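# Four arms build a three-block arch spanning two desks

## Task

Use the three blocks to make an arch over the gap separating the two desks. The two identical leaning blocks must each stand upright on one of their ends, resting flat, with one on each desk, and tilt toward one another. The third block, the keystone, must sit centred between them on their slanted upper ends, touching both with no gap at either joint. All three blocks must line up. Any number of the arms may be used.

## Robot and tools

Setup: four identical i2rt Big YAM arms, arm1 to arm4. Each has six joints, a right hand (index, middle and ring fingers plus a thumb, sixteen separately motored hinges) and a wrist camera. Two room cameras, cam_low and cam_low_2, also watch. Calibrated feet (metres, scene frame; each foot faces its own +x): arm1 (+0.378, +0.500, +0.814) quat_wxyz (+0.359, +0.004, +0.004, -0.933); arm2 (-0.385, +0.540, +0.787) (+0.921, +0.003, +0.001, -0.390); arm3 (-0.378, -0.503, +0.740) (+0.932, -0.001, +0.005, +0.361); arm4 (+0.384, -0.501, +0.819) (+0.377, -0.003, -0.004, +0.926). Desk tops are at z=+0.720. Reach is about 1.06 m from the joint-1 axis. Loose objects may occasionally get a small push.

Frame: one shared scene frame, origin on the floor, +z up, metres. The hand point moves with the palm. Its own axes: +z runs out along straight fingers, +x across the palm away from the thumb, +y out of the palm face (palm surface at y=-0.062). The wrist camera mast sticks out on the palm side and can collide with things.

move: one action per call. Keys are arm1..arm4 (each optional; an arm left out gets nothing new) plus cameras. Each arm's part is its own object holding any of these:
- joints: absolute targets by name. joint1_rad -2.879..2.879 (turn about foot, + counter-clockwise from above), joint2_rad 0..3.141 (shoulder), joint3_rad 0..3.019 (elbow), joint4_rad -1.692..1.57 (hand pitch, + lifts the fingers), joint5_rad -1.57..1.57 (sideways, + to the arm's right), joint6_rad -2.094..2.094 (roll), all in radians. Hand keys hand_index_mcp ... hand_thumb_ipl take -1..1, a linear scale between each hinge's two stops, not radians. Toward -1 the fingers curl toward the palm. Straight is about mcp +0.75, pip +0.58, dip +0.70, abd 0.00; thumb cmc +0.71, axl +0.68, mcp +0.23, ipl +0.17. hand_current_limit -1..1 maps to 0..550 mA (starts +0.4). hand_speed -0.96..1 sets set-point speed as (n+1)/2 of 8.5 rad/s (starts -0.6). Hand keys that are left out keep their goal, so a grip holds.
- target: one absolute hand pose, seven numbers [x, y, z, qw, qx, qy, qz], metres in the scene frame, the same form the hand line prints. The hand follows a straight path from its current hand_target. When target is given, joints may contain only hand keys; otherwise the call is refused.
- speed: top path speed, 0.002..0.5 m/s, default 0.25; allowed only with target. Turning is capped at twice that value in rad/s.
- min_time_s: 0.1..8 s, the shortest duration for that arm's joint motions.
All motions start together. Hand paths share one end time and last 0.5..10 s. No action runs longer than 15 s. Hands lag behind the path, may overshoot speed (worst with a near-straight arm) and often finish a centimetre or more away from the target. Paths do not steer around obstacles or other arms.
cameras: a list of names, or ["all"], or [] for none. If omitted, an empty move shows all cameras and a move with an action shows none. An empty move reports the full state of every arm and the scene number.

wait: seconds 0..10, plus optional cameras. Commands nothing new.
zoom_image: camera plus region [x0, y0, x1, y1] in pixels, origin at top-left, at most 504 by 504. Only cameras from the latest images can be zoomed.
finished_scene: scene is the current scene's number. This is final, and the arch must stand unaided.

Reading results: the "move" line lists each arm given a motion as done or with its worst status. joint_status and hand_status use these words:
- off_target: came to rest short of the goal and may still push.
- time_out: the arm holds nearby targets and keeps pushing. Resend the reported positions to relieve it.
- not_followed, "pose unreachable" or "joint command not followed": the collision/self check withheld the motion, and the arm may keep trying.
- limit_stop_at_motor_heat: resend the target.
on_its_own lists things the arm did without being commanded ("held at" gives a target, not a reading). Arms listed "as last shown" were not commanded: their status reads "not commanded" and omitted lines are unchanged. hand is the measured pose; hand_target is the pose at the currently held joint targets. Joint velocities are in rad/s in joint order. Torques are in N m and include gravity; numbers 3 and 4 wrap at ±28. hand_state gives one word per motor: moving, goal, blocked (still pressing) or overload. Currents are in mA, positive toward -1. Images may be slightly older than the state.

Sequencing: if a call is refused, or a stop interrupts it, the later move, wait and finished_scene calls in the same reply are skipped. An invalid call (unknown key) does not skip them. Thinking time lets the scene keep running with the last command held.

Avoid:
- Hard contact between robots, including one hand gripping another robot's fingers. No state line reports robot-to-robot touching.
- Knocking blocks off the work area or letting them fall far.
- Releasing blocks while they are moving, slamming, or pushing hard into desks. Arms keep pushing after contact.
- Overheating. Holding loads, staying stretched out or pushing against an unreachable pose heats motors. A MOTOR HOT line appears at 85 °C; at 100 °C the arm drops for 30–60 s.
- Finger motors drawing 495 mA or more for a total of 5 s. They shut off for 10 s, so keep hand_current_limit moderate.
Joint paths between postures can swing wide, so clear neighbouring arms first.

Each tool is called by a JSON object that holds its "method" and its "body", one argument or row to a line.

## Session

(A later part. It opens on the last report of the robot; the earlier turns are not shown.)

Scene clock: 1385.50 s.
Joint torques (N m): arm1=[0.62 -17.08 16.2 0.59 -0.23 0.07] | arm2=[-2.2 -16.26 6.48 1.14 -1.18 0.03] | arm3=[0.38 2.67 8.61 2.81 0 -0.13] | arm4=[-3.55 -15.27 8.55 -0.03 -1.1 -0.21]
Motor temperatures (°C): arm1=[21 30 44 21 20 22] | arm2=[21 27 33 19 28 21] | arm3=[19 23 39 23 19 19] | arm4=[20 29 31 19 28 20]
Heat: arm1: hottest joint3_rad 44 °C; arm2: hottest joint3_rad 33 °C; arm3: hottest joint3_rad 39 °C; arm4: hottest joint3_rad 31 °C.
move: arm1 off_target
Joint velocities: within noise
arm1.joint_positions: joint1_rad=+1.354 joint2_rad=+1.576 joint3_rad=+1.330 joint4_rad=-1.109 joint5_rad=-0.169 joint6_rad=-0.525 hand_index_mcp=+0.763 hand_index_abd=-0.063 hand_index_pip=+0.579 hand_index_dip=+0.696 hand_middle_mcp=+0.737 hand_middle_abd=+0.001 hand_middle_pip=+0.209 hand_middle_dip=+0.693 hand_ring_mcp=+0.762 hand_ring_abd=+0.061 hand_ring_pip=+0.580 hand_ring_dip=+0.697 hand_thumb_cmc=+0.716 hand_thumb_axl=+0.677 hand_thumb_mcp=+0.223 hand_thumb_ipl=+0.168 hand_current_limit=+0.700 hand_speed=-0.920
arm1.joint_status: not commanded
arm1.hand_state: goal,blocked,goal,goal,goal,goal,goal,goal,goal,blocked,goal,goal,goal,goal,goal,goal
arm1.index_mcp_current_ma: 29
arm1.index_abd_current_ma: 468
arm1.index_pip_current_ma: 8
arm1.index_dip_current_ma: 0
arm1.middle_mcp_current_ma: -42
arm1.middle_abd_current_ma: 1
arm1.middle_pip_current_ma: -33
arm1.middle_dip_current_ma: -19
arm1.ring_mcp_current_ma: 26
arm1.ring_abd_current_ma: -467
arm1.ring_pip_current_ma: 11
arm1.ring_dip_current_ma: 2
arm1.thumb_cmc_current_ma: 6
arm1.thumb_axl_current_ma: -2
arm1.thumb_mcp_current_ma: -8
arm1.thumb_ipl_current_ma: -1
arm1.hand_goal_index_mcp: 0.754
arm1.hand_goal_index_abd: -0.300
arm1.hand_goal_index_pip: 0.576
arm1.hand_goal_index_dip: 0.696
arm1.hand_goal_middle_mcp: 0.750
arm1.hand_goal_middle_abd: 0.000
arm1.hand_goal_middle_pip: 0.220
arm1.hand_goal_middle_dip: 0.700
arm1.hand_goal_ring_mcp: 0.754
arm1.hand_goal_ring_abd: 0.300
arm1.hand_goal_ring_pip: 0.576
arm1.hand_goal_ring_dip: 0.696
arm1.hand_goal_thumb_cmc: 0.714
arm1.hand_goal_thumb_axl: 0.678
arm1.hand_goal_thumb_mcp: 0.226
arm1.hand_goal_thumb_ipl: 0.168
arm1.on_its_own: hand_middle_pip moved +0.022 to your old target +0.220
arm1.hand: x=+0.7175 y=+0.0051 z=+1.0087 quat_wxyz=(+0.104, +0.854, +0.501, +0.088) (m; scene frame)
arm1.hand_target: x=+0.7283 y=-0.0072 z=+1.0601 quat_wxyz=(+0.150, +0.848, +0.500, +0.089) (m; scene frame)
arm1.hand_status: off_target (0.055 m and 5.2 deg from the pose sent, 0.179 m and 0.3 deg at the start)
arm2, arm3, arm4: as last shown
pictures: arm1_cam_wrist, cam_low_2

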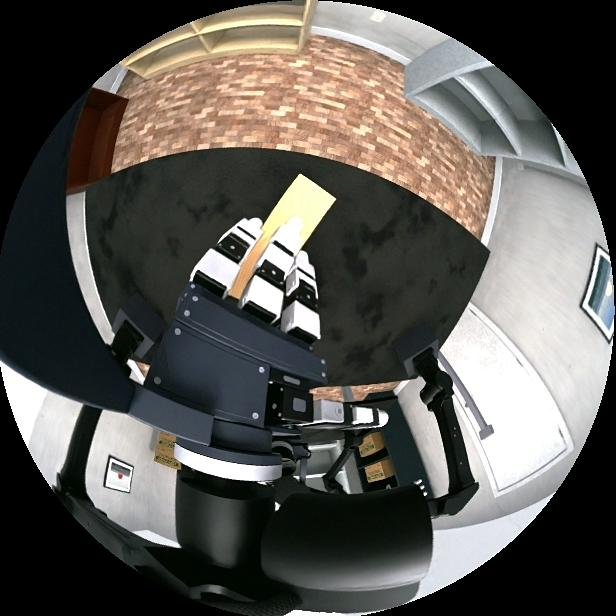

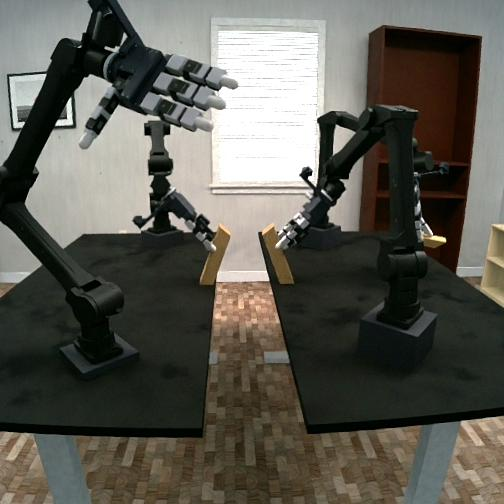

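{"method": "move", "body": {
  "arm1": {"target": [0.64, 0.16, 1.24, 0.1632, 0.9254, 0.3368, 0.0594], "speed": 0.15},
  "cameras": ["cam_low_2"]
}}

{"method": "move", "body": {
  "arm1": {"target": [0.52, 0.27, 1.40, 0.1730, 0.9811, 0.0858, 0.0151], "speed": 0.15},
  "cameras": ["cam_low_2", "cam_low"]
}}

{"method": "zoom_image", "body": {
  "camera": "cam_low_2",
  "region": [300, 50, 480, 290]
}}

Scene clock: 1427.50 s.
Joint torques (N m): arm1=[-0.09 -7.59 16.73 0.87 0.17 0.11] | arm2=[-2.2 -16.21 6.46 1.18 -1.17 0.03] | arm3=[0.38 2.67 8.59 2.81 0 -0.13] | arm4=[-3.49 -15.27 8.54 -0.05 -1.09 -0.22]
Motor temperatures (°C): arm1=[21 29 51 21 20 22] | arm2=[21 27 33 19 28 21] | arm3=[19 23 39 23 19 19] | arm4=[20 29 31 19 28 20]
Heat: arm1: hottest joint3_rad 51 °C; arm2: hottest joint3_rad 33 °C; arm3: hottest joint3_rad 39 °C; arm4: hottest joint3_rad 31 °C.
move: arm1 off_target
Joint velocities: within noise
arm1.joint_positions: joint1_rad=+1.562 joint2_rad=+1.090 joint3_rad=+1.365 joint4_rad=-1.574 joint5_rad=+0.018 joint6_rad=+0.020 hand_index_mcp=+0.764 hand_index_abd=-0.063 hand_index_pip=+0.580 hand_index_dip=+0.696 hand_middle_mcp=+0.738 hand_middle_abd=+0.001 hand_middle_pip=+0.210 hand_middle_dip=+0.693 hand_ring_mcp=+0.763 hand_ring_abd=+0.061 hand_ring_pip=+0.581 hand_ring_dip=+0.697 hand_thumb_cmc=+0.716 hand_thumb_axl=+0.677 hand_thumb_mcp=+0.223 hand_thumb_ipl=+0.168 hand_current_limit=+0.700 hand_speed=-0.920
arm1.joint_status: not commanded
arm1.hand_state: goal,blocked,goal,goal,goal,goal,goal,goal,goal,blocked,goal,goal,goal,goal,goal,goal
arm1.index_mcp_current_ma: 33
arm1.index_abd_current_ma: 467
arm1.index_pip_current_ma: 10
arm1.index_dip_current_ma: 1
arm1.middle_mcp_current_ma: -39
arm1.middle_abd_current_ma: 2
arm1.middle_pip_current_ma: -31
arm1.middle_dip_current_ma: -19
arm1.ring_mcp_current_ma: 28
arm1.ring_abd_current_ma: -467
arm1.ring_pip_current_ma: 12
arm1.ring_dip_current_ma: 2
arm1.thumb_cmc_current_ma: 6
arm1.thumb_axl_current_ma: -2
arm1.thumb_mcp_current_ma: -8
arm1.thumb_ipl_current_ma: -1
arm1.hand_goal_index_mcp: 0.754
arm1.hand_goal_index_abd: -0.300
arm1.hand_goal_index_pip: 0.576
arm1.hand_goal_index_dip: 0.696
arm1.hand_goal_middle_mcp: 0.750
arm1.hand_goal_middle_abd: 0.000
arm1.hand_goal_middle_pip: 0.220
arm1.hand_goal_middle_dip: 0.700
arm1.hand_goal_ring_mcp: 0.754
arm1.hand_goal_ring_abd: 0.300
arm1.hand_goal_ring_pip: 0.576
arm1.hand_goal_ring_dip: 0.696
arm1.hand_goal_thumb_cmc: 0.714
arm1.hand_goal_thumb_axl: 0.678
arm1.hand_goal_thumb_mcp: 0.226
arm1.hand_goal_thumb_ipl: 0.168
arm1.hand: x=+0.6358 y=+0.1616 z=+1.1971 quat_wxyz=(+0.125, +0.931, +0.341, +0.045) (m; scene frame)
arm1.hand_target: x=+0.6384 y=+0.1616 z=+1.2392 quat_wxyz=(+0.163, +0.925, +0.337, +0.060) (m; scene frame)
arm1.hand_status: off_target (0.043 m and 4.7 deg from the pose sent, 0.289 m and 21.9 deg at the start)
arm2, arm3, arm4: as last shown
pictures: cam_low_2

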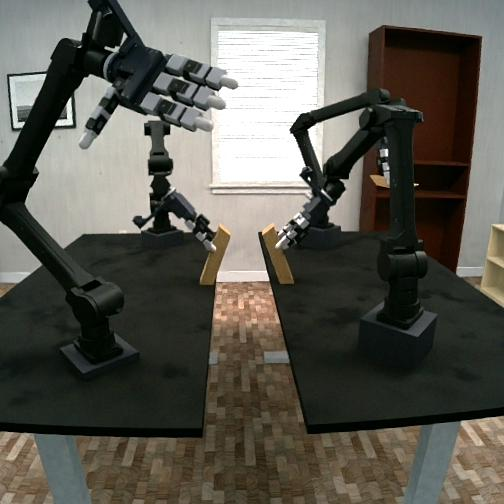

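Scene clock: 1430.33 s.
Joint torques (N m): arm1=[-0.15 0.09 14.37 1.24 0.62 0.01] | arm2=[-2.43 -16.03 6.41 1.2 -1.18 0.03] | arm3=[0.32 2.67 8.61 2.81 0 -0.13] | arm4=[-3.55 -15.27 8.55 -0.03 -1.09 -0.21]
Motor temperatures (°C): arm1=[21 29 51 21 20 22] | arm2=[21 27 33 19 28 21] | arm3=[19 23 39 23 19 19] | arm4=[20 29 31 19 28 20]
Heat: arm1: hottest joint3_rad 51 °C; arm2: hottest joint3_rad 33 °C; arm3: hottest joint3_rad 39 °C; arm4: hottest joint3_rad 31 °C.
move: arm1 off_target
Joint velocities: within noise
arm1.joint_positions: joint1_rad=+1.864 joint2_rad=+0.768 joint3_rad=+1.511 joint4_rad=-1.678 joint5_rad=+0.304 joint6_rad=+0.647 hand_index_mcp=+0.777 hand_index_abd=-0.063 hand_index_pip=+0.586 hand_index_dip=+0.699 hand_middle_mcp=+0.750 hand_middle_abd=+0.001 hand_middle_pip=+0.217 hand_middle_dip=+0.696 hand_ring_mcp=+0.772 hand_ring_abd=+0.062 hand_ring_pip=+0.585 hand_ring_dip=+0.699 hand_thumb_cmc=+0.718 hand_thumb_axl=+0.677 hand_thumb_mcp=+0.223 hand_thumb_ipl=+0.168 hand_current_limit=+0.700 hand_speed=-0.920
arm1.joint_status: not commanded
arm1.hand_state: blocked,blocked,goal,goal,goal,goal,goal,goal,goal,blocked,goal,goal,goal,goal,goal,goal
arm1.index_mcp_current_ma: 83
arm1.index_abd_current_ma: 467
arm1.index_pip_current_ma: 28
arm1.index_dip_current_ma: 8
arm1.middle_mcp_current_ma: 0
arm1.middle_abd_current_ma: 2
arm1.middle_pip_current_ma: -8
arm1.middle_dip_current_ma: -11
arm1.ring_mcp_current_ma: 61
arm1.ring_abd_current_ma: -467
arm1.ring_pip_current_ma: 27
arm1.ring_dip_current_ma: 7
arm1.thumb_cmc_current_ma: 9
arm1.thumb_axl_current_ma: -2
arm1.thumb_mcp_current_ma: -8
arm1.thumb_ipl_current_ma: -1
arm1.hand_goal_index_mcp: 0.754
arm1.hand_goal_index_abd: -0.300
arm1.hand_goal_index_pip: 0.576
arm1.hand_goal_index_dip: 0.696
arm1.hand_goal_middle_mcp: 0.750
arm1.hand_goal_middle_abd: 0.000
arm1.hand_goal_middle_pip: 0.220
arm1.hand_goal_middle_dip: 0.700
arm1.hand_goal_ring_mcp: 0.754
arm1.hand_goal_ring_abd: 0.300
arm1.hand_goal_ring_pip: 0.576
arm1.hand_goal_ring_dip: 0.696
arm1.hand_goal_thumb_cmc: 0.714
arm1.hand_goal_thumb_axl: 0.678
arm1.hand_goal_thumb_mcp: 0.226
arm1.hand_goal_thumb_ipl: 0.168
arm1.hand: x=+0.5295 y=+0.2627 z=+1.3689 quat_wxyz=(+0.309, +0.932, +0.130, +0.136) (m; scene frame)
arm1.hand_target: x=+0.5190 y=+0.2695 z=+1.3981 quat_wxyz=(+0.329, +0.923, +0.121, +0.161) (m; scene frame)
arm1.hand_status: off_target (0.033 m and 22.2 deg from the pose sent, 0.258 m and 30.6 deg at the start; pose on its path clipped on 29 of 85 steps; a joint's target at an end of its range on 73 of 85 steps)
arm2, arm3, arm4: as last shown
arm4.index_abd_current_ma: 490
pictures: cam_low, cam_low_2

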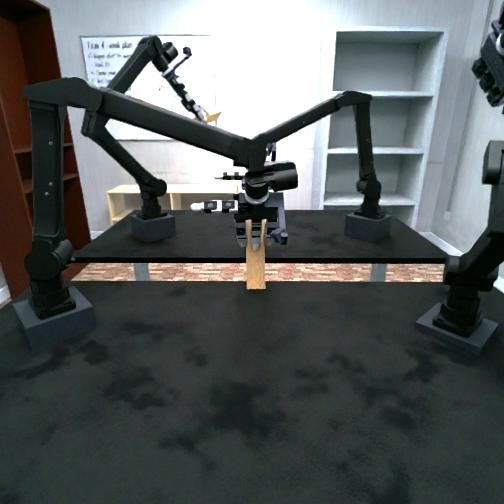

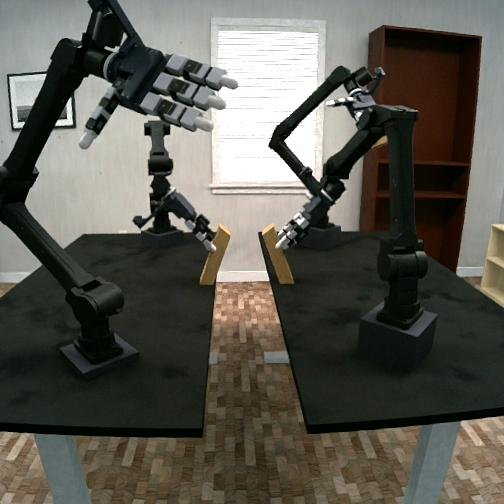

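Scaled by 2.100.

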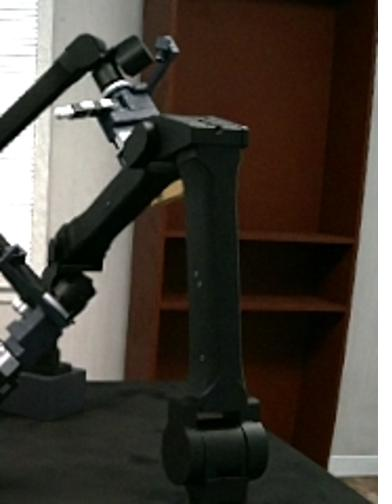

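{"method": "move", "body": {
  "arm1": {"target": [0.39, 0.25, 1.38, 0.1710, 0.9698, -0.1710, -0.0301], "speed": 0.15},
  "cameras": ["cam_low_2", "cam_low"]
}}

{"method": "zoom_image", "body": {
  "camera": "cam_low_2",
  "region": [220, 50, 420, 290]
}}

Scene clock: 1447.60 s.
Joint torques (N m): arm1=[-0.73 0.56 9.88 1.29 0.4 -0.18] | arm2=[-2.26 -15.97 6.54 1.16 -1.19 0.04] | arm3=[0.38 2.67 8.61 2.81 0 -0.13] | arm4=[-3.55 -15.33 8.54 -0.02 -1.09 -0.21]
Motor temperatures (°C): arm1=[21 28 53 21 20 22] | arm2=[21 27 33 19 28 21] | arm3=[19 23 39 23 19 19] | arm4=[20 29 31 19 28 20]
Heat: arm1: hottest joint3_rad 53 °C; arm2: hottest joint3_rad 33 °C; arm3: hottest joint3_rad 39 °C; arm4: hottest joint3_rad 31 °C.
move: arm1 off_target
Joint velocities: within noise
arm1.joint_positions: joint1_rad=+1.428 joint2_rad=+0.707 joint3_rad=+1.495 joint4_rad=-1.678 joint5_rad=+0.303 joint6_rad=+0.736 hand_index_mcp=+0.777 hand_index_abd=-0.063 hand_index_pip=+0.586 hand_index_dip=+0.699 hand_middle_mcp=+0.750 hand_middle_abd=+0.001 hand_middle_pip=+0.217 hand_middle_dip=+0.696 hand_ring_mcp=+0.772 hand_ring_abd=+0.063 hand_ring_pip=+0.585 hand_ring_dip=+0.699 hand_thumb_cmc=+0.718 hand_thumb_axl=+0.677 hand_thumb_mcp=+0.223 hand_thumb_ipl=+0.168 hand_current_limit=+0.700 hand_speed=-0.920
arm1.joint_status: not commanded
arm1.hand_state: blocked,blocked,goal,goal,goal,goal,goal,goal,goal,blocked,goal,goal,goal,goal,goal,goal
arm1.index_mcp_current_ma: 84
arm1.index_abd_current_ma: 467
arm1.index_pip_current_ma: 29
arm1.index_dip_current_ma: 8
arm1.middle_mcp_current_ma: 1
arm1.middle_abd_current_ma: 2
arm1.middle_pip_current_ma: -7
arm1.middle_dip_current_ma: -11
arm1.ring_mcp_current_ma: 61
arm1.ring_abd_current_ma: -467
arm1.ring_pip_current_ma: 27
arm1.ring_dip_current_ma: 7
arm1.thumb_cmc_current_ma: 10
arm1.thumb_axl_current_ma: -2
arm1.thumb_mcp_current_ma: -8
arm1.thumb_ipl_current_ma: -1
arm1.hand_goal_index_mcp: 0.754
arm1.hand_goal_index_abd: -0.300
arm1.hand_goal_index_pip: 0.576
arm1.hand_goal_index_dip: 0.696
arm1.hand_goal_middle_mcp: 0.750
arm1.hand_goal_middle_abd: 0.000
arm1.hand_goal_middle_pip: 0.220
arm1.hand_goal_middle_dip: 0.700
arm1.hand_goal_ring_mcp: 0.754
arm1.hand_goal_ring_abd: 0.300
arm1.hand_goal_ring_pip: 0.576
arm1.hand_goal_ring_dip: 0.696
arm1.hand_goal_thumb_cmc: 0.714
arm1.hand_goal_thumb_axl: 0.678
arm1.hand_goal_thumb_mcp: 0.226
arm1.hand_goal_thumb_ipl: 0.168
arm1.hand: x=+0.3971 y=+0.2418 z=+1.3710 quat_wxyz=(+0.343, +0.927, -0.118, +0.093) (m; scene frame)
arm1.hand_target: x=+0.3897 y=+0.2493 z=+1.3792 quat_wxyz=(+0.352, +0.923, -0.121, +0.096) (m; scene frame)
arm1.hand_status: off_target (0.014 m and 25.5 deg from the pose sent, 0.141 m and 42.9 deg at the start; pose on its path clipped on 39 of 96 steps; a joint's target at an end of its range on 95 of 96 steps)
arm2, arm3, arm4: as last shown
arm2.index_abd_current_ma: 489
pictures: cam_low, cam_low_2

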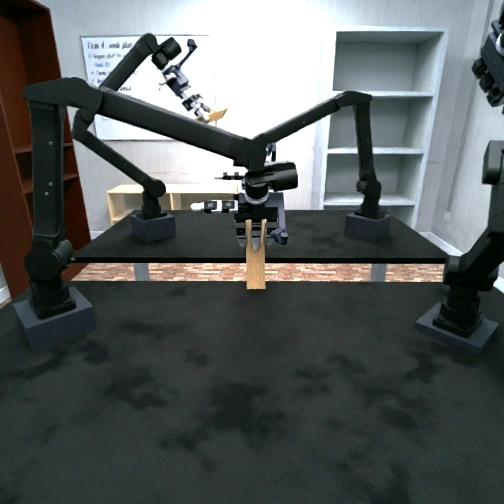

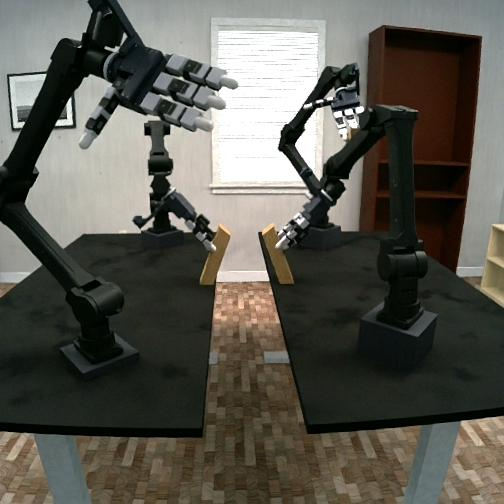

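Scaled by 2.100.

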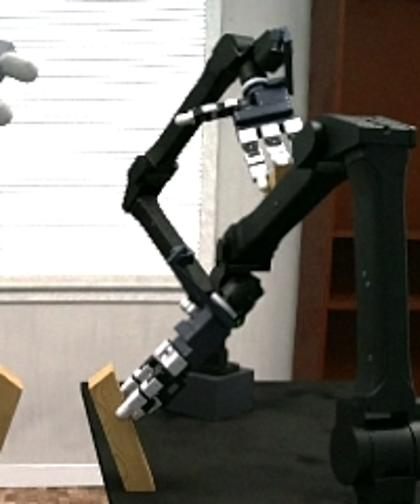

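{"method": "move", "body": {
  "arm1": {"target": [0.23, 0.26, 1.38, 0.1540, 0.8735, -0.4547, -0.0802], "speed": 0.15},
  "cameras": ["cam_low_2", "cam_low"]
}}

{"method": "zoom_image", "body": {
  "camera": "cam_low_2",
  "region": [180, 50, 380, 290]
}}

Scene clock: 1454.63 s.
Joint torques (N m): arm1=[-0.97 0.91 13.55 1.06 0.65 -0.24] | arm2=[-2.37 -16.26 6.42 1.21 -1.17 0.03] | arm3=[0.38 2.73 8.59 2.82 0 -0.13] | arm4=[-3.55 -15.33 8.54 -0.06 -1.09 -0.22]
Motor temperatures (°C): arm1=[21 28 52 21 20 22] | arm2=[21 27 33 19 28 21] | arm3=[19 23 39 23 19 19] | arm4=[20 29 31 19 28 20]
Heat: arm1: hottest joint3_rad 52 °C; arm2: hottest joint3_rad 33 °C; arm3: hottest joint3_rad 39 °C; arm4: hottest joint3_rad 31 °C.
move: arm1 off_target
Joint velocities: arm1=[-0.044 -0.005 0.002 -0.002 0.037 0.037] | arm2=[within noise] | arm3=[within noise] | arm4=[within noise]
arm1.joint_positions: joint1_rad=+0.740 joint2_rad=+0.775 joint3_rad=+1.495 joint4_rad=-1.678 joint5_rad=+0.292 joint6_rad=+0.706 hand_index_mcp=+0.778 hand_index_abd=-0.063 hand_index_pip=+0.586 hand_index_dip=+0.699 hand_middle_mcp=+0.751 hand_middle_abd=+0.001 hand_middle_pip=+0.217 hand_middle_dip=+0.696 hand_ring_mcp=+0.772 hand_ring_abd=+0.063 hand_ring_pip=+0.585 hand_ring_dip=+0.699 hand_thumb_cmc=+0.718 hand_thumb_axl=+0.677 hand_thumb_mcp=+0.223 hand_thumb_ipl=+0.168 hand_current_limit=+0.700 hand_speed=-0.920
arm1.joint_status: not commanded
arm1.hand_state: blocked,blocked,goal,goal,goal,goal,goal,goal,goal,blocked,goal,goal,goal,goal,goal,goal
arm1.index_mcp_current_ma: 85
arm1.index_abd_current_ma: 468
arm1.index_pip_current_ma: 29
arm1.index_dip_current_ma: 8
arm1.middle_mcp_current_ma: 1
arm1.middle_abd_current_ma: 2
arm1.middle_pip_current_ma: -7
arm1.middle_dip_current_ma: -10
arm1.ring_mcp_current_ma: 61
arm1.ring_abd_current_ma: -467
arm1.ring_pip_current_ma: 27
arm1.ring_dip_current_ma: 7
arm1.thumb_cmc_current_ma: 10
arm1.thumb_axl_current_ma: -2
arm1.thumb_mcp_current_ma: -8
arm1.thumb_ipl_current_ma: -1
arm1.hand_goal_index_mcp: 0.754
arm1.hand_goal_index_abd: -0.300
arm1.hand_goal_index_pip: 0.576
arm1.hand_goal_index_dip: 0.696
arm1.hand_goal_middle_mcp: 0.750
arm1.hand_goal_middle_abd: 0.000
arm1.hand_goal_middle_pip: 0.220
arm1.hand_goal_middle_dip: 0.700
arm1.hand_goal_ring_mcp: 0.754
arm1.hand_goal_ring_abd: 0.300
arm1.hand_goal_ring_pip: 0.576
arm1.hand_goal_ring_dip: 0.696
arm1.hand_goal_thumb_cmc: 0.714
arm1.hand_goal_thumb_axl: 0.678
arm1.hand_goal_thumb_mcp: 0.226
arm1.hand_goal_thumb_ipl: 0.168
arm1.hand: x=+0.2322 y=+0.2538 z=+1.3557 quat_wxyz=(+0.321, +0.853, -0.409, -0.043) (m; scene frame)
arm1.hand_target: x=+0.2298 y=+0.2604 z=+1.3787 quat_wxyz=(+0.341, +0.845, -0.409, -0.043) (m; scene frame)
arm1.hand_status: off_target (0.025 m and 20.5 deg from the pose sent, 0.168 m and 49.2 deg at the start; pose on its path clipped on 27 of 105 steps; a joint's target at an end of its range on 105 of 105 steps)
arm2, arm3, arm4: as last shown
arm2.index_abd_current_ma: 490
pictures: cam_low, cam_low_2

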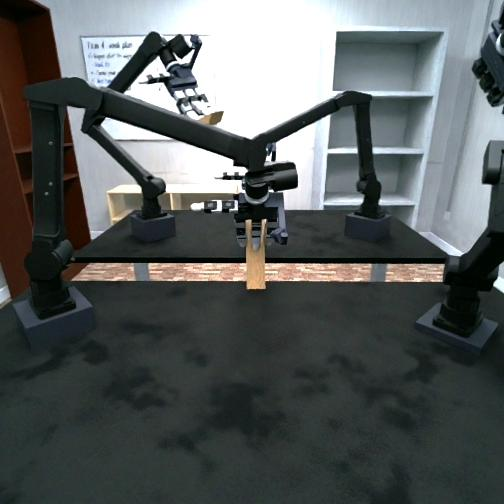

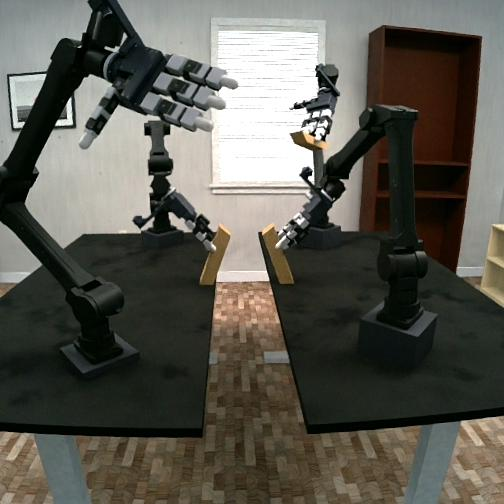

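Scaled by 2.100.

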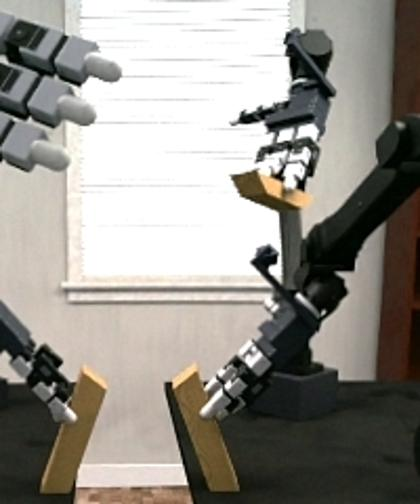

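{"method": "move", "body": {
  "arm1": {"target": [0.08, 0.18, 1.37, 0.1330, 0.7544, -0.6330, -0.1116], "speed": 0.13},
  "cameras": ["cam_low_2"]
}}

{"method": "move", "body": {
  "arm1": {"target": [0.0, 0.07, 1.34, 0.1228, 0.6964, -0.6964, -0.1228], "speed": 0.13},
  "cameras": ["cam_low_2", "cam_low", "arm1_cam_wrist"]
}}

{"method": "zoom_image", "body": {
  "camera": "cam_low_2",
  "region": [140, 60, 340, 300]
}}

Scene clock: 1466.00 s.
Joint torques (N m): arm1=[-0.91 -7 15.77 0.92 0.79 0.06] | arm2=[-2.14 -16.26 6.48 1.17 -1.17 0.05] | arm3=[0.38 2.73 8.61 2.81 0 -0.13] | arm4=[-3.55 -15.27 8.53 -0.05 -1.1 -0.22]
Motor temperatures (°C): arm1=[21 28 53 21 21 22] | arm2=[21 27 33 19 28 21] | arm3=[19 23 39 23 19 19] | arm4=[20 29 31 19 28 20]
Heat: arm1: hottest joint3_rad 53 °C; arm2: hottest joint3_rad 33 °C; arm3: hottest joint3_rad 39 °C; arm4: hottest joint3_rad 31 °C.
move: arm1 off_target
Joint velocities: within noise
arm1.joint_positions: joint1_rad=+0.398 joint2_rad=+1.226 joint3_rad=+1.764 joint4_rad=-1.678 joint5_rad=+0.324 joint6_rad=+0.811 hand_index_mcp=+0.778 hand_index_abd=-0.063 hand_index_pip=+0.586 hand_index_dip=+0.699 hand_middle_mcp=+0.751 hand_middle_abd=+0.001 hand_middle_pip=+0.217 hand_middle_dip=+0.696 hand_ring_mcp=+0.772 hand_ring_abd=+0.063 hand_ring_pip=+0.585 hand_ring_dip=+0.699 hand_thumb_cmc=+0.718 hand_thumb_axl=+0.677 hand_thumb_mcp=+0.223 hand_thumb_ipl=+0.168 hand_current_limit=+0.700 hand_speed=-0.920
arm1.joint_status: not commanded
arm1.hand_state: blocked,blocked,goal,goal,goal,goal,goal,goal,goal,blocked,goal,goal,goal,goal,goal,goal
arm1.index_mcp_current_ma: 86
arm1.index_abd_current_ma: 468
arm1.index_pip_current_ma: 30
arm1.index_dip_current_ma: 8
arm1.middle_mcp_current_ma: 1
arm1.middle_abd_current_ma: 2
arm1.middle_pip_current_ma: -7
arm1.middle_dip_current_ma: -10
arm1.ring_mcp_current_ma: 61
arm1.ring_abd_current_ma: -467
arm1.ring_pip_current_ma: 27
arm1.ring_dip_current_ma: 7
arm1.thumb_cmc_current_ma: 10
arm1.thumb_axl_current_ma: -2
arm1.thumb_mcp_current_ma: -8
arm1.thumb_ipl_current_ma: -1
arm1.hand_goal_index_mcp: 0.754
arm1.hand_goal_index_abd: -0.300
arm1.hand_goal_index_pip: 0.576
arm1.hand_goal_index_dip: 0.696
arm1.hand_goal_middle_mcp: 0.750
arm1.hand_goal_middle_abd: 0.000
arm1.hand_goal_middle_pip: 0.220
arm1.hand_goal_middle_dip: 0.700
arm1.hand_goal_ring_mcp: 0.754
arm1.hand_goal_ring_abd: 0.300
arm1.hand_goal_ring_pip: 0.576
arm1.hand_goal_ring_dip: 0.696
arm1.hand_goal_thumb_cmc: 0.714
arm1.hand_goal_thumb_axl: 0.678
arm1.hand_goal_thumb_mcp: 0.226
arm1.hand_goal_thumb_ipl: 0.168
arm1.hand: x=+0.0837 y=+0.1746 z=+1.3381 quat_wxyz=(+0.232, +0.764, -0.591, -0.117) (m; scene frame)
arm1.hand_target: x=+0.0808 y=+0.1813 z=+1.3683 quat_wxyz=(+0.261, +0.748, -0.600, -0.114) (m; scene frame)
arm1.hand_status: off_target (0.033 m and 12.3 deg from the pose sent, 0.170 m and 36.4 deg at the start; a joint's target at an end of its range on 102 of 102 steps)
arm2, arm3, arm4: as last shown
pictures: cam_low_2

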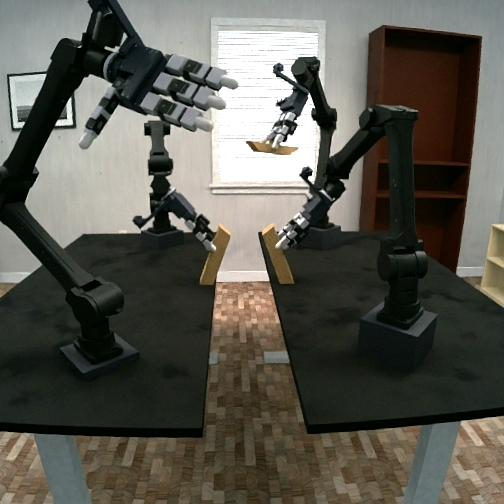

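Scene clock: 1468.30 s.
Joint torques (N m): arm1=[-1.08 -14.86 15.92 0.81 0.84 0.06] | arm2=[-2.08 -16.21 6.45 1.2 -1.2 0.06] | arm3=[0.38 2.67 8.61 2.81 0 -0.13] | arm4=[-3.6 -15.15 8.54 -0.02 -1.09 -0.21]
Motor temperatures (°C): arm1=[21 28 53 21 21 22] | arm2=[21 27 33 19 28 21] | arm3=[19 23 39 23 19 19] | arm4=[20 29 31 19 28 20]
Heat: arm1: hottest joint3_rad 53 °C; arm2: hottest joint3_rad 33 °C; arm3: hottest joint3_rad 39 °C; arm4: hottest joint3_rad 31 °C.
move: arm1 off_target
Joint velocities: within noise
arm1.joint_positions: joint1_rad=+0.370 joint2_rad=+1.616 joint3_rad=+2.097 joint4_rad=-1.678 joint5_rad=+0.353 joint6_rad=+0.945 hand_index_mcp=+0.778 hand_index_abd=-0.063 hand_index_pip=+0.586 hand_index_dip=+0.699 hand_middle_mcp=+0.751 hand_middle_abd=+0.001 hand_middle_pip=+0.217 hand_middle_dip=+0.696 hand_ring_mcp=+0.772 hand_ring_abd=+0.063 hand_ring_pip=+0.585 hand_ring_dip=+0.699 hand_thumb_cmc=+0.718 hand_thumb_axl=+0.677 hand_thumb_mcp=+0.223 hand_thumb_ipl=+0.168 hand_current_limit=+0.700 hand_speed=-0.920
arm1.joint_status: not commanded
arm1.hand_state: blocked,blocked,goal,goal,goal,goal,goal,goal,goal,blocked,goal,goal,goal,goal,goal,goal
arm1.index_mcp_current_ma: 86
arm1.index_abd_current_ma: 468
arm1.index_pip_current_ma: 30
arm1.index_dip_current_ma: 8
arm1.middle_mcp_current_ma: 1
arm1.middle_abd_current_ma: 2
arm1.middle_pip_current_ma: -7
arm1.middle_dip_current_ma: -10
arm1.ring_mcp_current_ma: 61
arm1.ring_abd_current_ma: -467
arm1.ring_pip_current_ma: 27
arm1.ring_dip_current_ma: 7
arm1.thumb_cmc_current_ma: 10
arm1.thumb_axl_current_ma: -2
arm1.thumb_mcp_current_ma: -8
arm1.thumb_ipl_current_ma: -1
arm1.hand_goal_index_mcp: 0.754
arm1.hand_goal_index_abd: -0.300
arm1.hand_goal_index_pip: 0.576
arm1.hand_goal_index_dip: 0.696
arm1.hand_goal_middle_mcp: 0.750
arm1.hand_goal_middle_abd: 0.000
arm1.hand_goal_middle_pip: 0.220
arm1.hand_goal_middle_dip: 0.700
arm1.hand_goal_ring_mcp: 0.754
arm1.hand_goal_ring_abd: 0.300
arm1.hand_goal_ring_pip: 0.576
arm1.hand_goal_ring_dip: 0.696
arm1.hand_goal_thumb_cmc: 0.714
arm1.hand_goal_thumb_axl: 0.678
arm1.hand_goal_thumb_mcp: 0.226
arm1.hand_goal_thumb_ipl: 0.168
arm1.hand: x=+0.0054 y=+0.0646 z=+1.3077 quat_wxyz=(+0.214, +0.717, -0.652, -0.126) (m; scene frame)
arm1.hand_target: x=+0.0011 y=+0.0717 z=+1.3385 quat_wxyz=(+0.244, +0.700, -0.660, -0.121) (m; scene frame)
arm1.hand_status: off_target (0.033 m and 11.9 deg from the pose sent, 0.134 m and 19.0 deg at the start; a joint's target at an end of its range on 68 of 69 steps)
arm2.joint_positions: joint1_rad=-0.606 joint2_rad=+1.749 joint3_rad=+1.426 joint4_rad=-1.095 joint5_rad=-0.707 joint6_rad=+1.780 hand_index_mcp=+0.744 hand_index_abd=-0.050 hand_index_pip=+0.574 hand_index_dip=+0.695 hand_middle_mcp=+0.899 hand_middle_abd=+0.003 hand_middle_pip=+0.112 hand_middle_dip=+0.677 hand_ring_mcp=+0.753 hand_ring_abd=+0.084 hand_ring_pip=+0.577 hand_ring_dip=+0.696 hand_thumb_cmc=+0.710 hand_thumb_axl=+0.677 hand_thumb_mcp=+0.224 hand_thumb_ipl=+0.168 hand_current_limit=+0.780 hand_speed=-0.900
arm2.joint_status: not commanded
arm2.hand_state: goal,blocked,goal,goal,blocked,goal,blocked,blocked,goal,blocked,goal,goal,goal,goal,goal,goal
arm2.index_mcp_current_ma: -6
arm2.index_abd_current_ma: 490
arm2.index_pip_current_ma: -1
arm2.index_dip_current_ma: 0
arm2.middle_mcp_current_ma: -72
arm2.middle_abd_current_ma: 1
arm2.middle_pip_current_ma: -182
arm2.middle_dip_current_ma: -20
arm2.ring_mcp_current_ma: 0
arm2.ring_abd_current_ma: -489
arm2.ring_pip_current_ma: 0
arm2.ring_dip_current_ma: 0
arm2.thumb_cmc_current_ma: -1
arm2.thumb_axl_current_ma: 0
arm2.thumb_mcp_current_ma: -1
arm2.thumb_ipl_current_ma: 0
arm2.hand_goal_index_mcp: 0.754
arm2.hand_goal_index_abd: -0.300
arm2.hand_goal_index_pip: 0.576
arm2.hand_goal_index_dip: 0.696
arm2.hand_goal_middle_mcp: 0.946
arm2.hand_goal_middle_abd: 0.000
arm2.hand_goal_middle_pip: 0.200
arm2.hand_goal_middle_dip: 0.700
arm2.hand_goal_ring_mcp: 0.754
arm2.hand_goal_ring_abd: 0.300
arm2.hand_goal_ring_pip: 0.576
arm2.hand_goal_ring_dip: 0.696
arm2.hand_goal_thumb_cmc: 0.714
arm2.hand_goal_thumb_axl: 0.678
arm2.hand_goal_thumb_mcp: 0.226
arm2.hand_goal_thumb_ipl: 0.168
arm2.hand: x=-0.2484 y=+0.0372 z=+0.8941 quat_wxyz=(-0.247, +0.665, -0.659, +0.252) (m; scene frame)
arm2.hand_target: x=-0.2550 y=+0.0346 z=+0.8989 quat_wxyz=(-0.242, +0.664, -0.658, +0.262) (m; scene frame)
arm2.hand_status: not commanded
arm3.joint_positions: joint1_rad=-1.193 joint2_rad=+0.636 joint3_rad=+1.450 joint4_rad=-1.164 joint5_rad=-0.009 joint6_rad=+1.034 hand_index_mcp=+0.756 hand_index_abd=+0.001 hand_index_pip=+0.577 hand_index_dip=+0.696 hand_middle_mcp=+0.756 hand_middle_abd=+0.001 hand_middle_pip=+0.577 hand_middle_dip=+0.696 hand_ring_mcp=+0.757 hand_ring_abd=+0.001 hand_ring_pip=+0.577 hand_ring_dip=+0.696 hand_thumb_cmc=+0.716 hand_thumb_axl=+0.677 hand_thumb_mcp=+0.226 hand_thumb_ipl=+0.168 hand_current_limit=+0.400 hand_speed=-0.600
arm3.joint_status: not commanded
arm3.hand_state: goal,goal,goal,goal,goal,goal,goal,goal,goal,goal,goal,goal,goal,goal,goal,goal
arm3.index_mcp_current_ma: 5
arm3.index_abd_current_ma: 1
arm3.index_pip_current_ma: 1
arm3.index_dip_current_ma: 0
arm3.middle_mcp_current_ma: 6
arm3.middle_abd_current_ma: 1
arm3.middle_pip_current_ma: 1
arm3.middle_dip_current_ma: 0
arm3.ring_mcp_current_ma: 6
arm3.ring_abd_current_ma: 1
arm3.ring_pip_current_ma: 1
arm3.ring_dip_current_ma: 0
arm3.thumb_cmc_current_ma: 3
arm3.thumb_axl_current_ma: -2
arm3.thumb_mcp_current_ma: 0
arm3.thumb_ipl_current_ma: -1
arm3.hand_goal_index_mcp: 0.754
arm3.hand_goal_index_abd: 0.000
arm3.hand_goal_index_pip: 0.576
arm3.hand_goal_index_dip: 0.696
arm3.hand_goal_middle_mcp: 0.754
arm3.hand_goal_middle_abd: 0.000
arm3.hand_goal_middle_pip: 0.576
arm3.hand_goal_middle_dip: 0.696
arm3.hand_goal_ring_mcp: 0.754
arm3.hand_goal_ring_abd: 0.000
arm3.hand_goal_ring_pip: 0.576
arm3.hand_goal_ring_dip: 0.696
arm3.hand_goal_thumb_cmc: 0.714
arm3.hand_goal_thumb_axl: 0.678
arm3.hand_goal_thumb_mcp: 0.226
arm3.hand_goal_thumb_ipl: 0.168
arm3.hand: x=-0.1744 y=-0.6894 z=+1.3649 quat_wxyz=(+0.272, +0.820, +0.039, +0.503) (m; scene frame)
arm3.hand_target: x=-0.1795 y=-0.6886 z=+1.3787 quat_wxyz=(+0.280, +0.811, +0.036, +0.513) (m; scene frame)
arm3.hand_status: not commanded
arm4.joint_positions: joint1_rad=-0.698 joint2_rad=+1.782 joint3_rad=+1.335 joint4_rad=-1.000 joint5_rad=-0.779 joint6_rad=-1.432 hand_index_mcp=+0.773 hand_index_abd=-0.032 hand_index_pip=+0.585 hand_index_dip=+0.702 hand_middle_mcp=+0.929 hand_middle_abd=-0.005 hand_middle_pip=+0.978 hand_middle_dip=+0.001 hand_ring_mcp=+0.767 hand_ring_abd=+0.092 hand_ring_pip=+0.580 hand_ring_dip=+0.698 hand_thumb_cmc=+0.718 hand_thumb_axl=+0.677 hand_thumb_mcp=+0.224 hand_thumb_ipl=+0.168 hand_current_limit=+0.780 hand_speed=-0.800
arm4.joint_status: not commanded
arm4.hand_state: goal,blocked,goal,goal,blocked,goal,goal,goal,goal,blocked,goal,goal,goal,goal,goal,goal
arm4.index_mcp_current_ma: 74
arm4.index_abd_current_ma: 490
arm4.index_pip_current_ma: 30
arm4.index_dip_current_ma: 19
arm4.middle_mcp_current_ma: 120
arm4.middle_abd_current_ma: -15
arm4.middle_pip_current_ma: 25
arm4.middle_dip_current_ma: 4
arm4.ring_mcp_current_ma: 48
arm4.ring_abd_current_ma: -489
arm4.ring_pip_current_ma: 12
arm4.ring_dip_current_ma: 7
arm4.thumb_cmc_current_ma: 12
arm4.thumb_axl_current_ma: -2
arm4.thumb_mcp_current_ma: -8
arm4.thumb_ipl_current_ma: -1
arm4.hand_goal_index_mcp: 0.754
arm4.hand_goal_index_abd: -0.300
arm4.hand_goal_index_pip: 0.576
arm4.hand_goal_index_dip: 0.696
arm4.hand_goal_middle_mcp: 0.900
arm4.hand_goal_middle_abd: 0.000
arm4.hand_goal_middle_pip: 0.970
arm4.hand_goal_middle_dip: 0.000
arm4.hand_goal_ring_mcp: 0.754
arm4.hand_goal_ring_abd: 0.300
arm4.hand_goal_ring_pip: 0.576
arm4.hand_goal_ring_dip: 0.696
arm4.hand_goal_thumb_cmc: 0.714
arm4.hand_goal_thumb_axl: 0.678
arm4.hand_goal_thumb_mcp: 0.226
arm4.hand_goal_thumb_ipl: 0.168
arm4.hand: x=+0.1483 y=+0.0414 z=+1.0054 quat_wxyz=(-0.258, -0.659, +0.650, +0.278) (m; scene frame)
arm4.hand_target: x=+0.1520 y=+0.0420 z=+1.0101 quat_wxyz=(-0.259, -0.658, +0.648, +0.282) (m; scene frame)
arm4.hand_status: not commanded
pictures: arm1_cam_wrist, cam_low, cam_low_2

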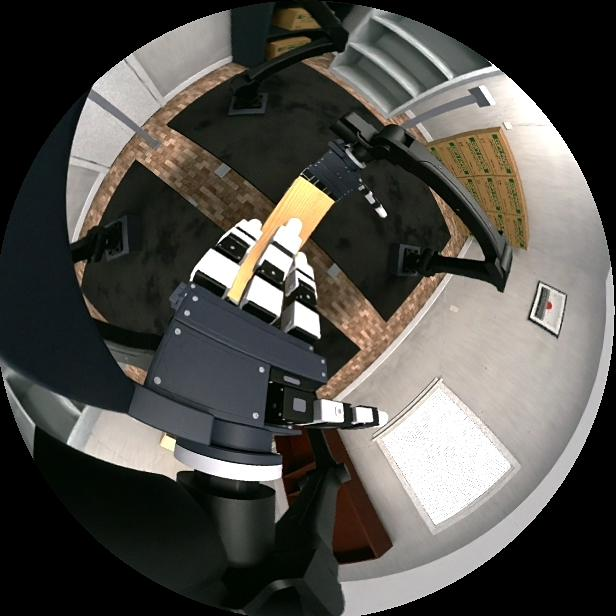

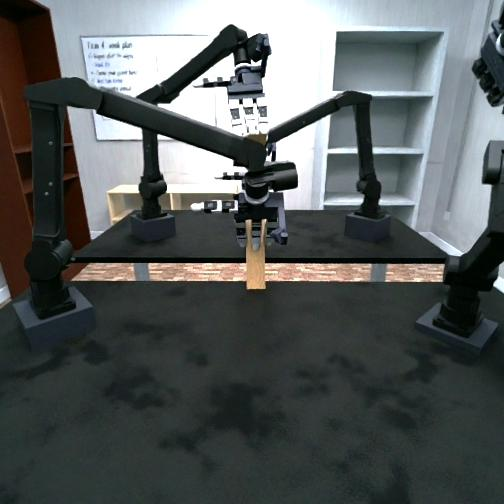

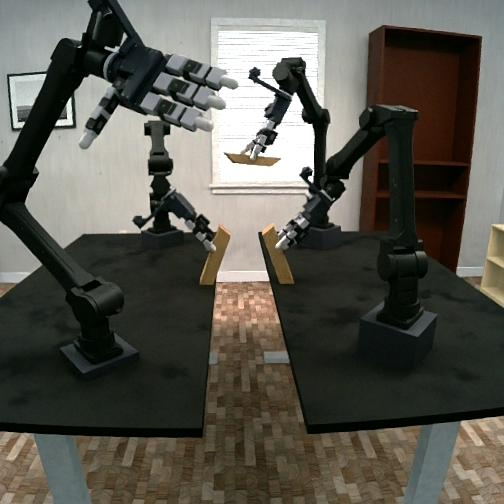

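Scaled by 2.100.

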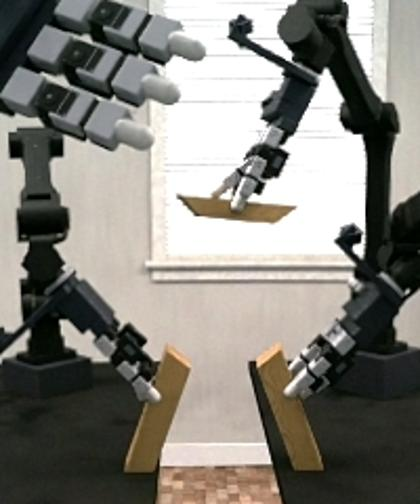

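{"method": "move", "body": {
  "arm1": {"target": [-0.018, 0.044, 1.20, 0.1591, 0.6890, -0.6890, -0.1591], "speed": 0.1},
  "cameras": ["cam_low_2", "cam_low", "arm4_cam_wrist", "arm2_cam_wrist"]
}}

{"method": "zoom_image", "body": {
  "camera": "cam_low_2",
  "region": [170, 130, 330, 290]
}}

{"method": "zoom_image", "body": {
  "camera": "cam_low",
  "region": [200, 80, 310, 300]
}}

Scene clock: 1484.70 s.
Joint torques (N m): arm1=[-0.62 -16.03 11.71 1.02 0.94 0.06] | arm2=[-2.08 -16.32 6.49 1.17 -1.18 0.03] | arm3=[0.38 2.67 8.59 2.81 0 -0.13] | arm4=[-3.66 -15.33 8.54 -0.03 -1.09 -0.21]
Motor temperatures (°C): arm1=[21 28 51 21 21 22] | arm2=[21 27 33 19 28 21] | arm3=[19 23 39 23 19 19] | arm4=[20 29 31 19 28 20]
Heat: arm1: hottest joint3_rad 51 °C; arm2: hottest joint3_rad 33 °C; arm3: hottest joint3_rad 39 °C; arm4: hottest joint3_rad 31 °C.
move: arm1 off_target
Joint velocities: within noise
arm1.joint_positions: joint1_rad=+0.370 joint2_rad=+1.711 joint3_rad=+1.927 joint4_rad=-1.585 joint5_rad=+0.391 joint6_rad=+1.044 hand_index_mcp=+0.778 hand_index_abd=-0.063 hand_index_pip=+0.586 hand_index_dip=+0.699 hand_middle_mcp=+0.751 hand_middle_abd=+0.001 hand_middle_pip=+0.217 hand_middle_dip=+0.696 hand_ring_mcp=+0.772 hand_ring_abd=+0.063 hand_ring_pip=+0.585 hand_ring_dip=+0.699 hand_thumb_cmc=+0.718 hand_thumb_axl=+0.677 hand_thumb_mcp=+0.223 hand_thumb_ipl=+0.168 hand_current_limit=+0.700 hand_speed=-0.920
arm1.joint_status: not commanded
arm1.hand_state: blocked,blocked,goal,goal,goal,goal,goal,goal,goal,blocked,goal,goal,goal,goal,goal,goal
arm1.index_mcp_current_ma: 86
arm1.index_abd_current_ma: 468
arm1.index_pip_current_ma: 30
arm1.index_dip_current_ma: 8
arm1.middle_mcp_current_ma: 1
arm1.middle_abd_current_ma: 2
arm1.middle_pip_current_ma: -7
arm1.middle_dip_current_ma: -10
arm1.ring_mcp_current_ma: 61
arm1.ring_abd_current_ma: -467
arm1.ring_pip_current_ma: 27
arm1.ring_dip_current_ma: 7
arm1.thumb_cmc_current_ma: 10
arm1.thumb_axl_current_ma: -2
arm1.thumb_mcp_current_ma: -8
arm1.thumb_ipl_current_ma: -1
arm1.hand_goal_index_mcp: 0.754
arm1.hand_goal_index_abd: -0.300
arm1.hand_goal_index_pip: 0.576
arm1.hand_goal_index_dip: 0.696
arm1.hand_goal_middle_mcp: 0.750
arm1.hand_goal_middle_abd: 0.000
arm1.hand_goal_middle_pip: 0.220
arm1.hand_goal_middle_dip: 0.700
arm1.hand_goal_ring_mcp: 0.754
arm1.hand_goal_ring_abd: 0.300
arm1.hand_goal_ring_pip: 0.576
arm1.hand_goal_ring_dip: 0.696
arm1.hand_goal_thumb_cmc: 0.714
arm1.hand_goal_thumb_axl: 0.678
arm1.hand_goal_thumb_mcp: 0.226
arm1.hand_goal_thumb_ipl: 0.168
arm1.hand: x=-0.0133 y=+0.0445 z=+1.1914 quat_wxyz=(+0.144, +0.699, -0.682, -0.159) (m; scene frame)
arm1.hand_target: x=-0.0179 y=+0.0442 z=+1.2001 quat_wxyz=(+0.159, +0.689, -0.689, -0.159) (m; scene frame)
arm1.hand_status: off_target (0.010 m and 2.2 deg from the pose sent, 0.112 m and 9.0 deg at the start)
arm2, arm3, arm4: as last shown
pictures: arm2_cam_wrist, arm4_cam_wrist, cam_low, cam_low_2

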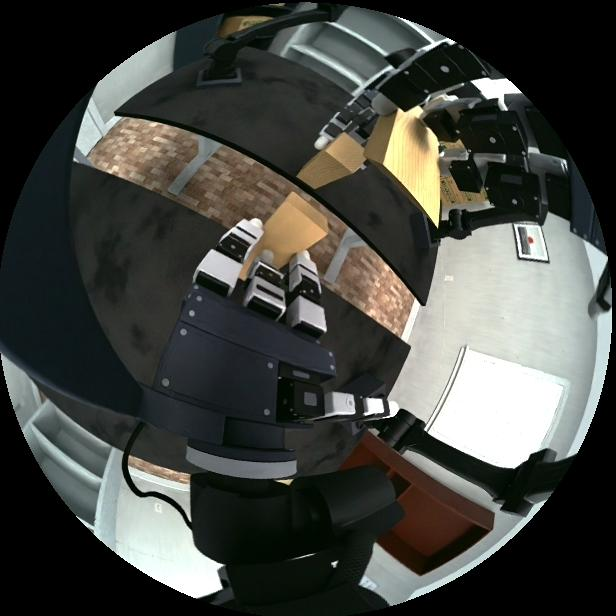

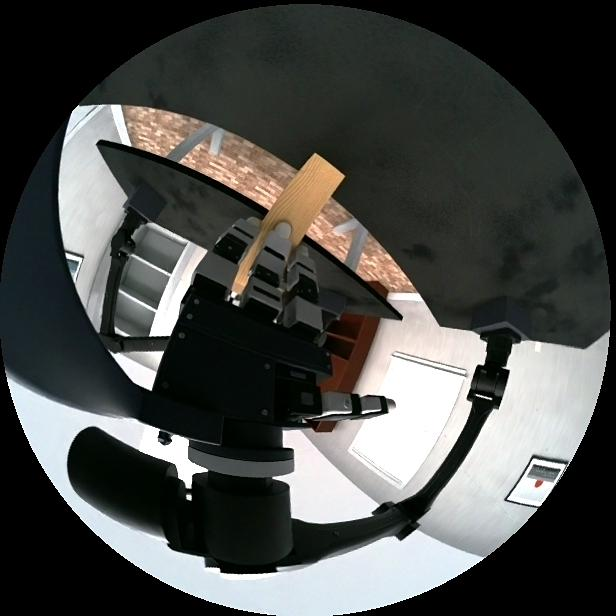

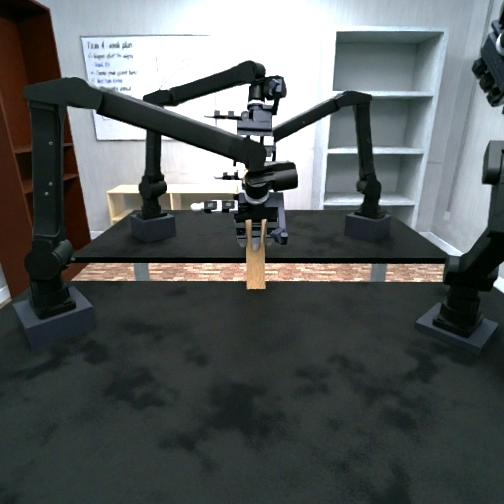

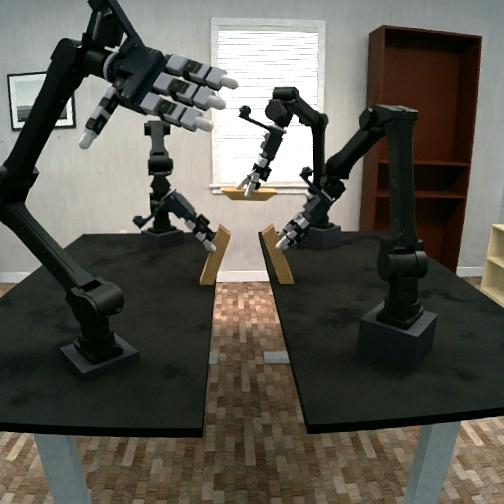

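Scaled by 3.150.

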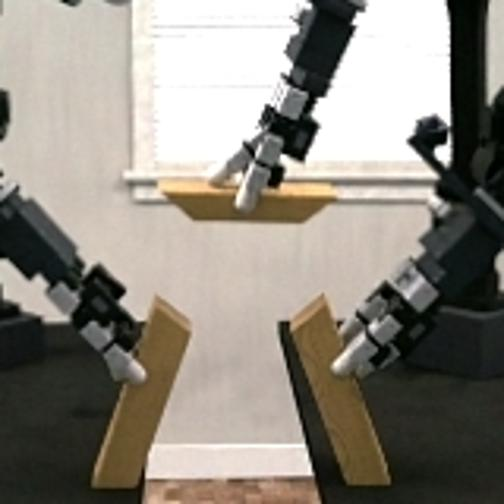

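Scaled by 2.291.

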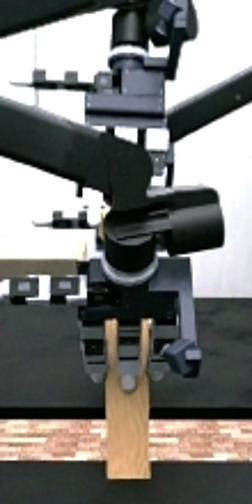

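{"method": "zoom_image", "body": {
  "camera": "cam_low_2",
  "region": [210, 170, 290, 230]
}}

{"method": "zoom_image", "body": {
  "camera": "cam_low_2",
  "region": [195, 215, 300, 295]
}}

Scaled by 6.300.

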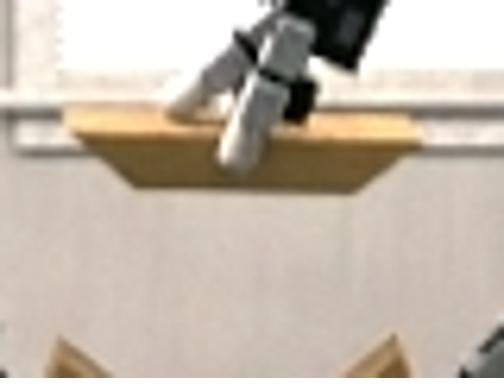

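Scaled by 4.800.

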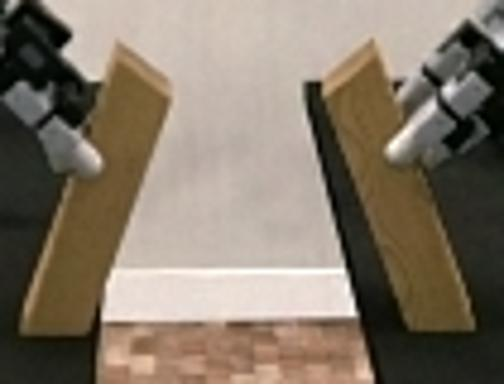

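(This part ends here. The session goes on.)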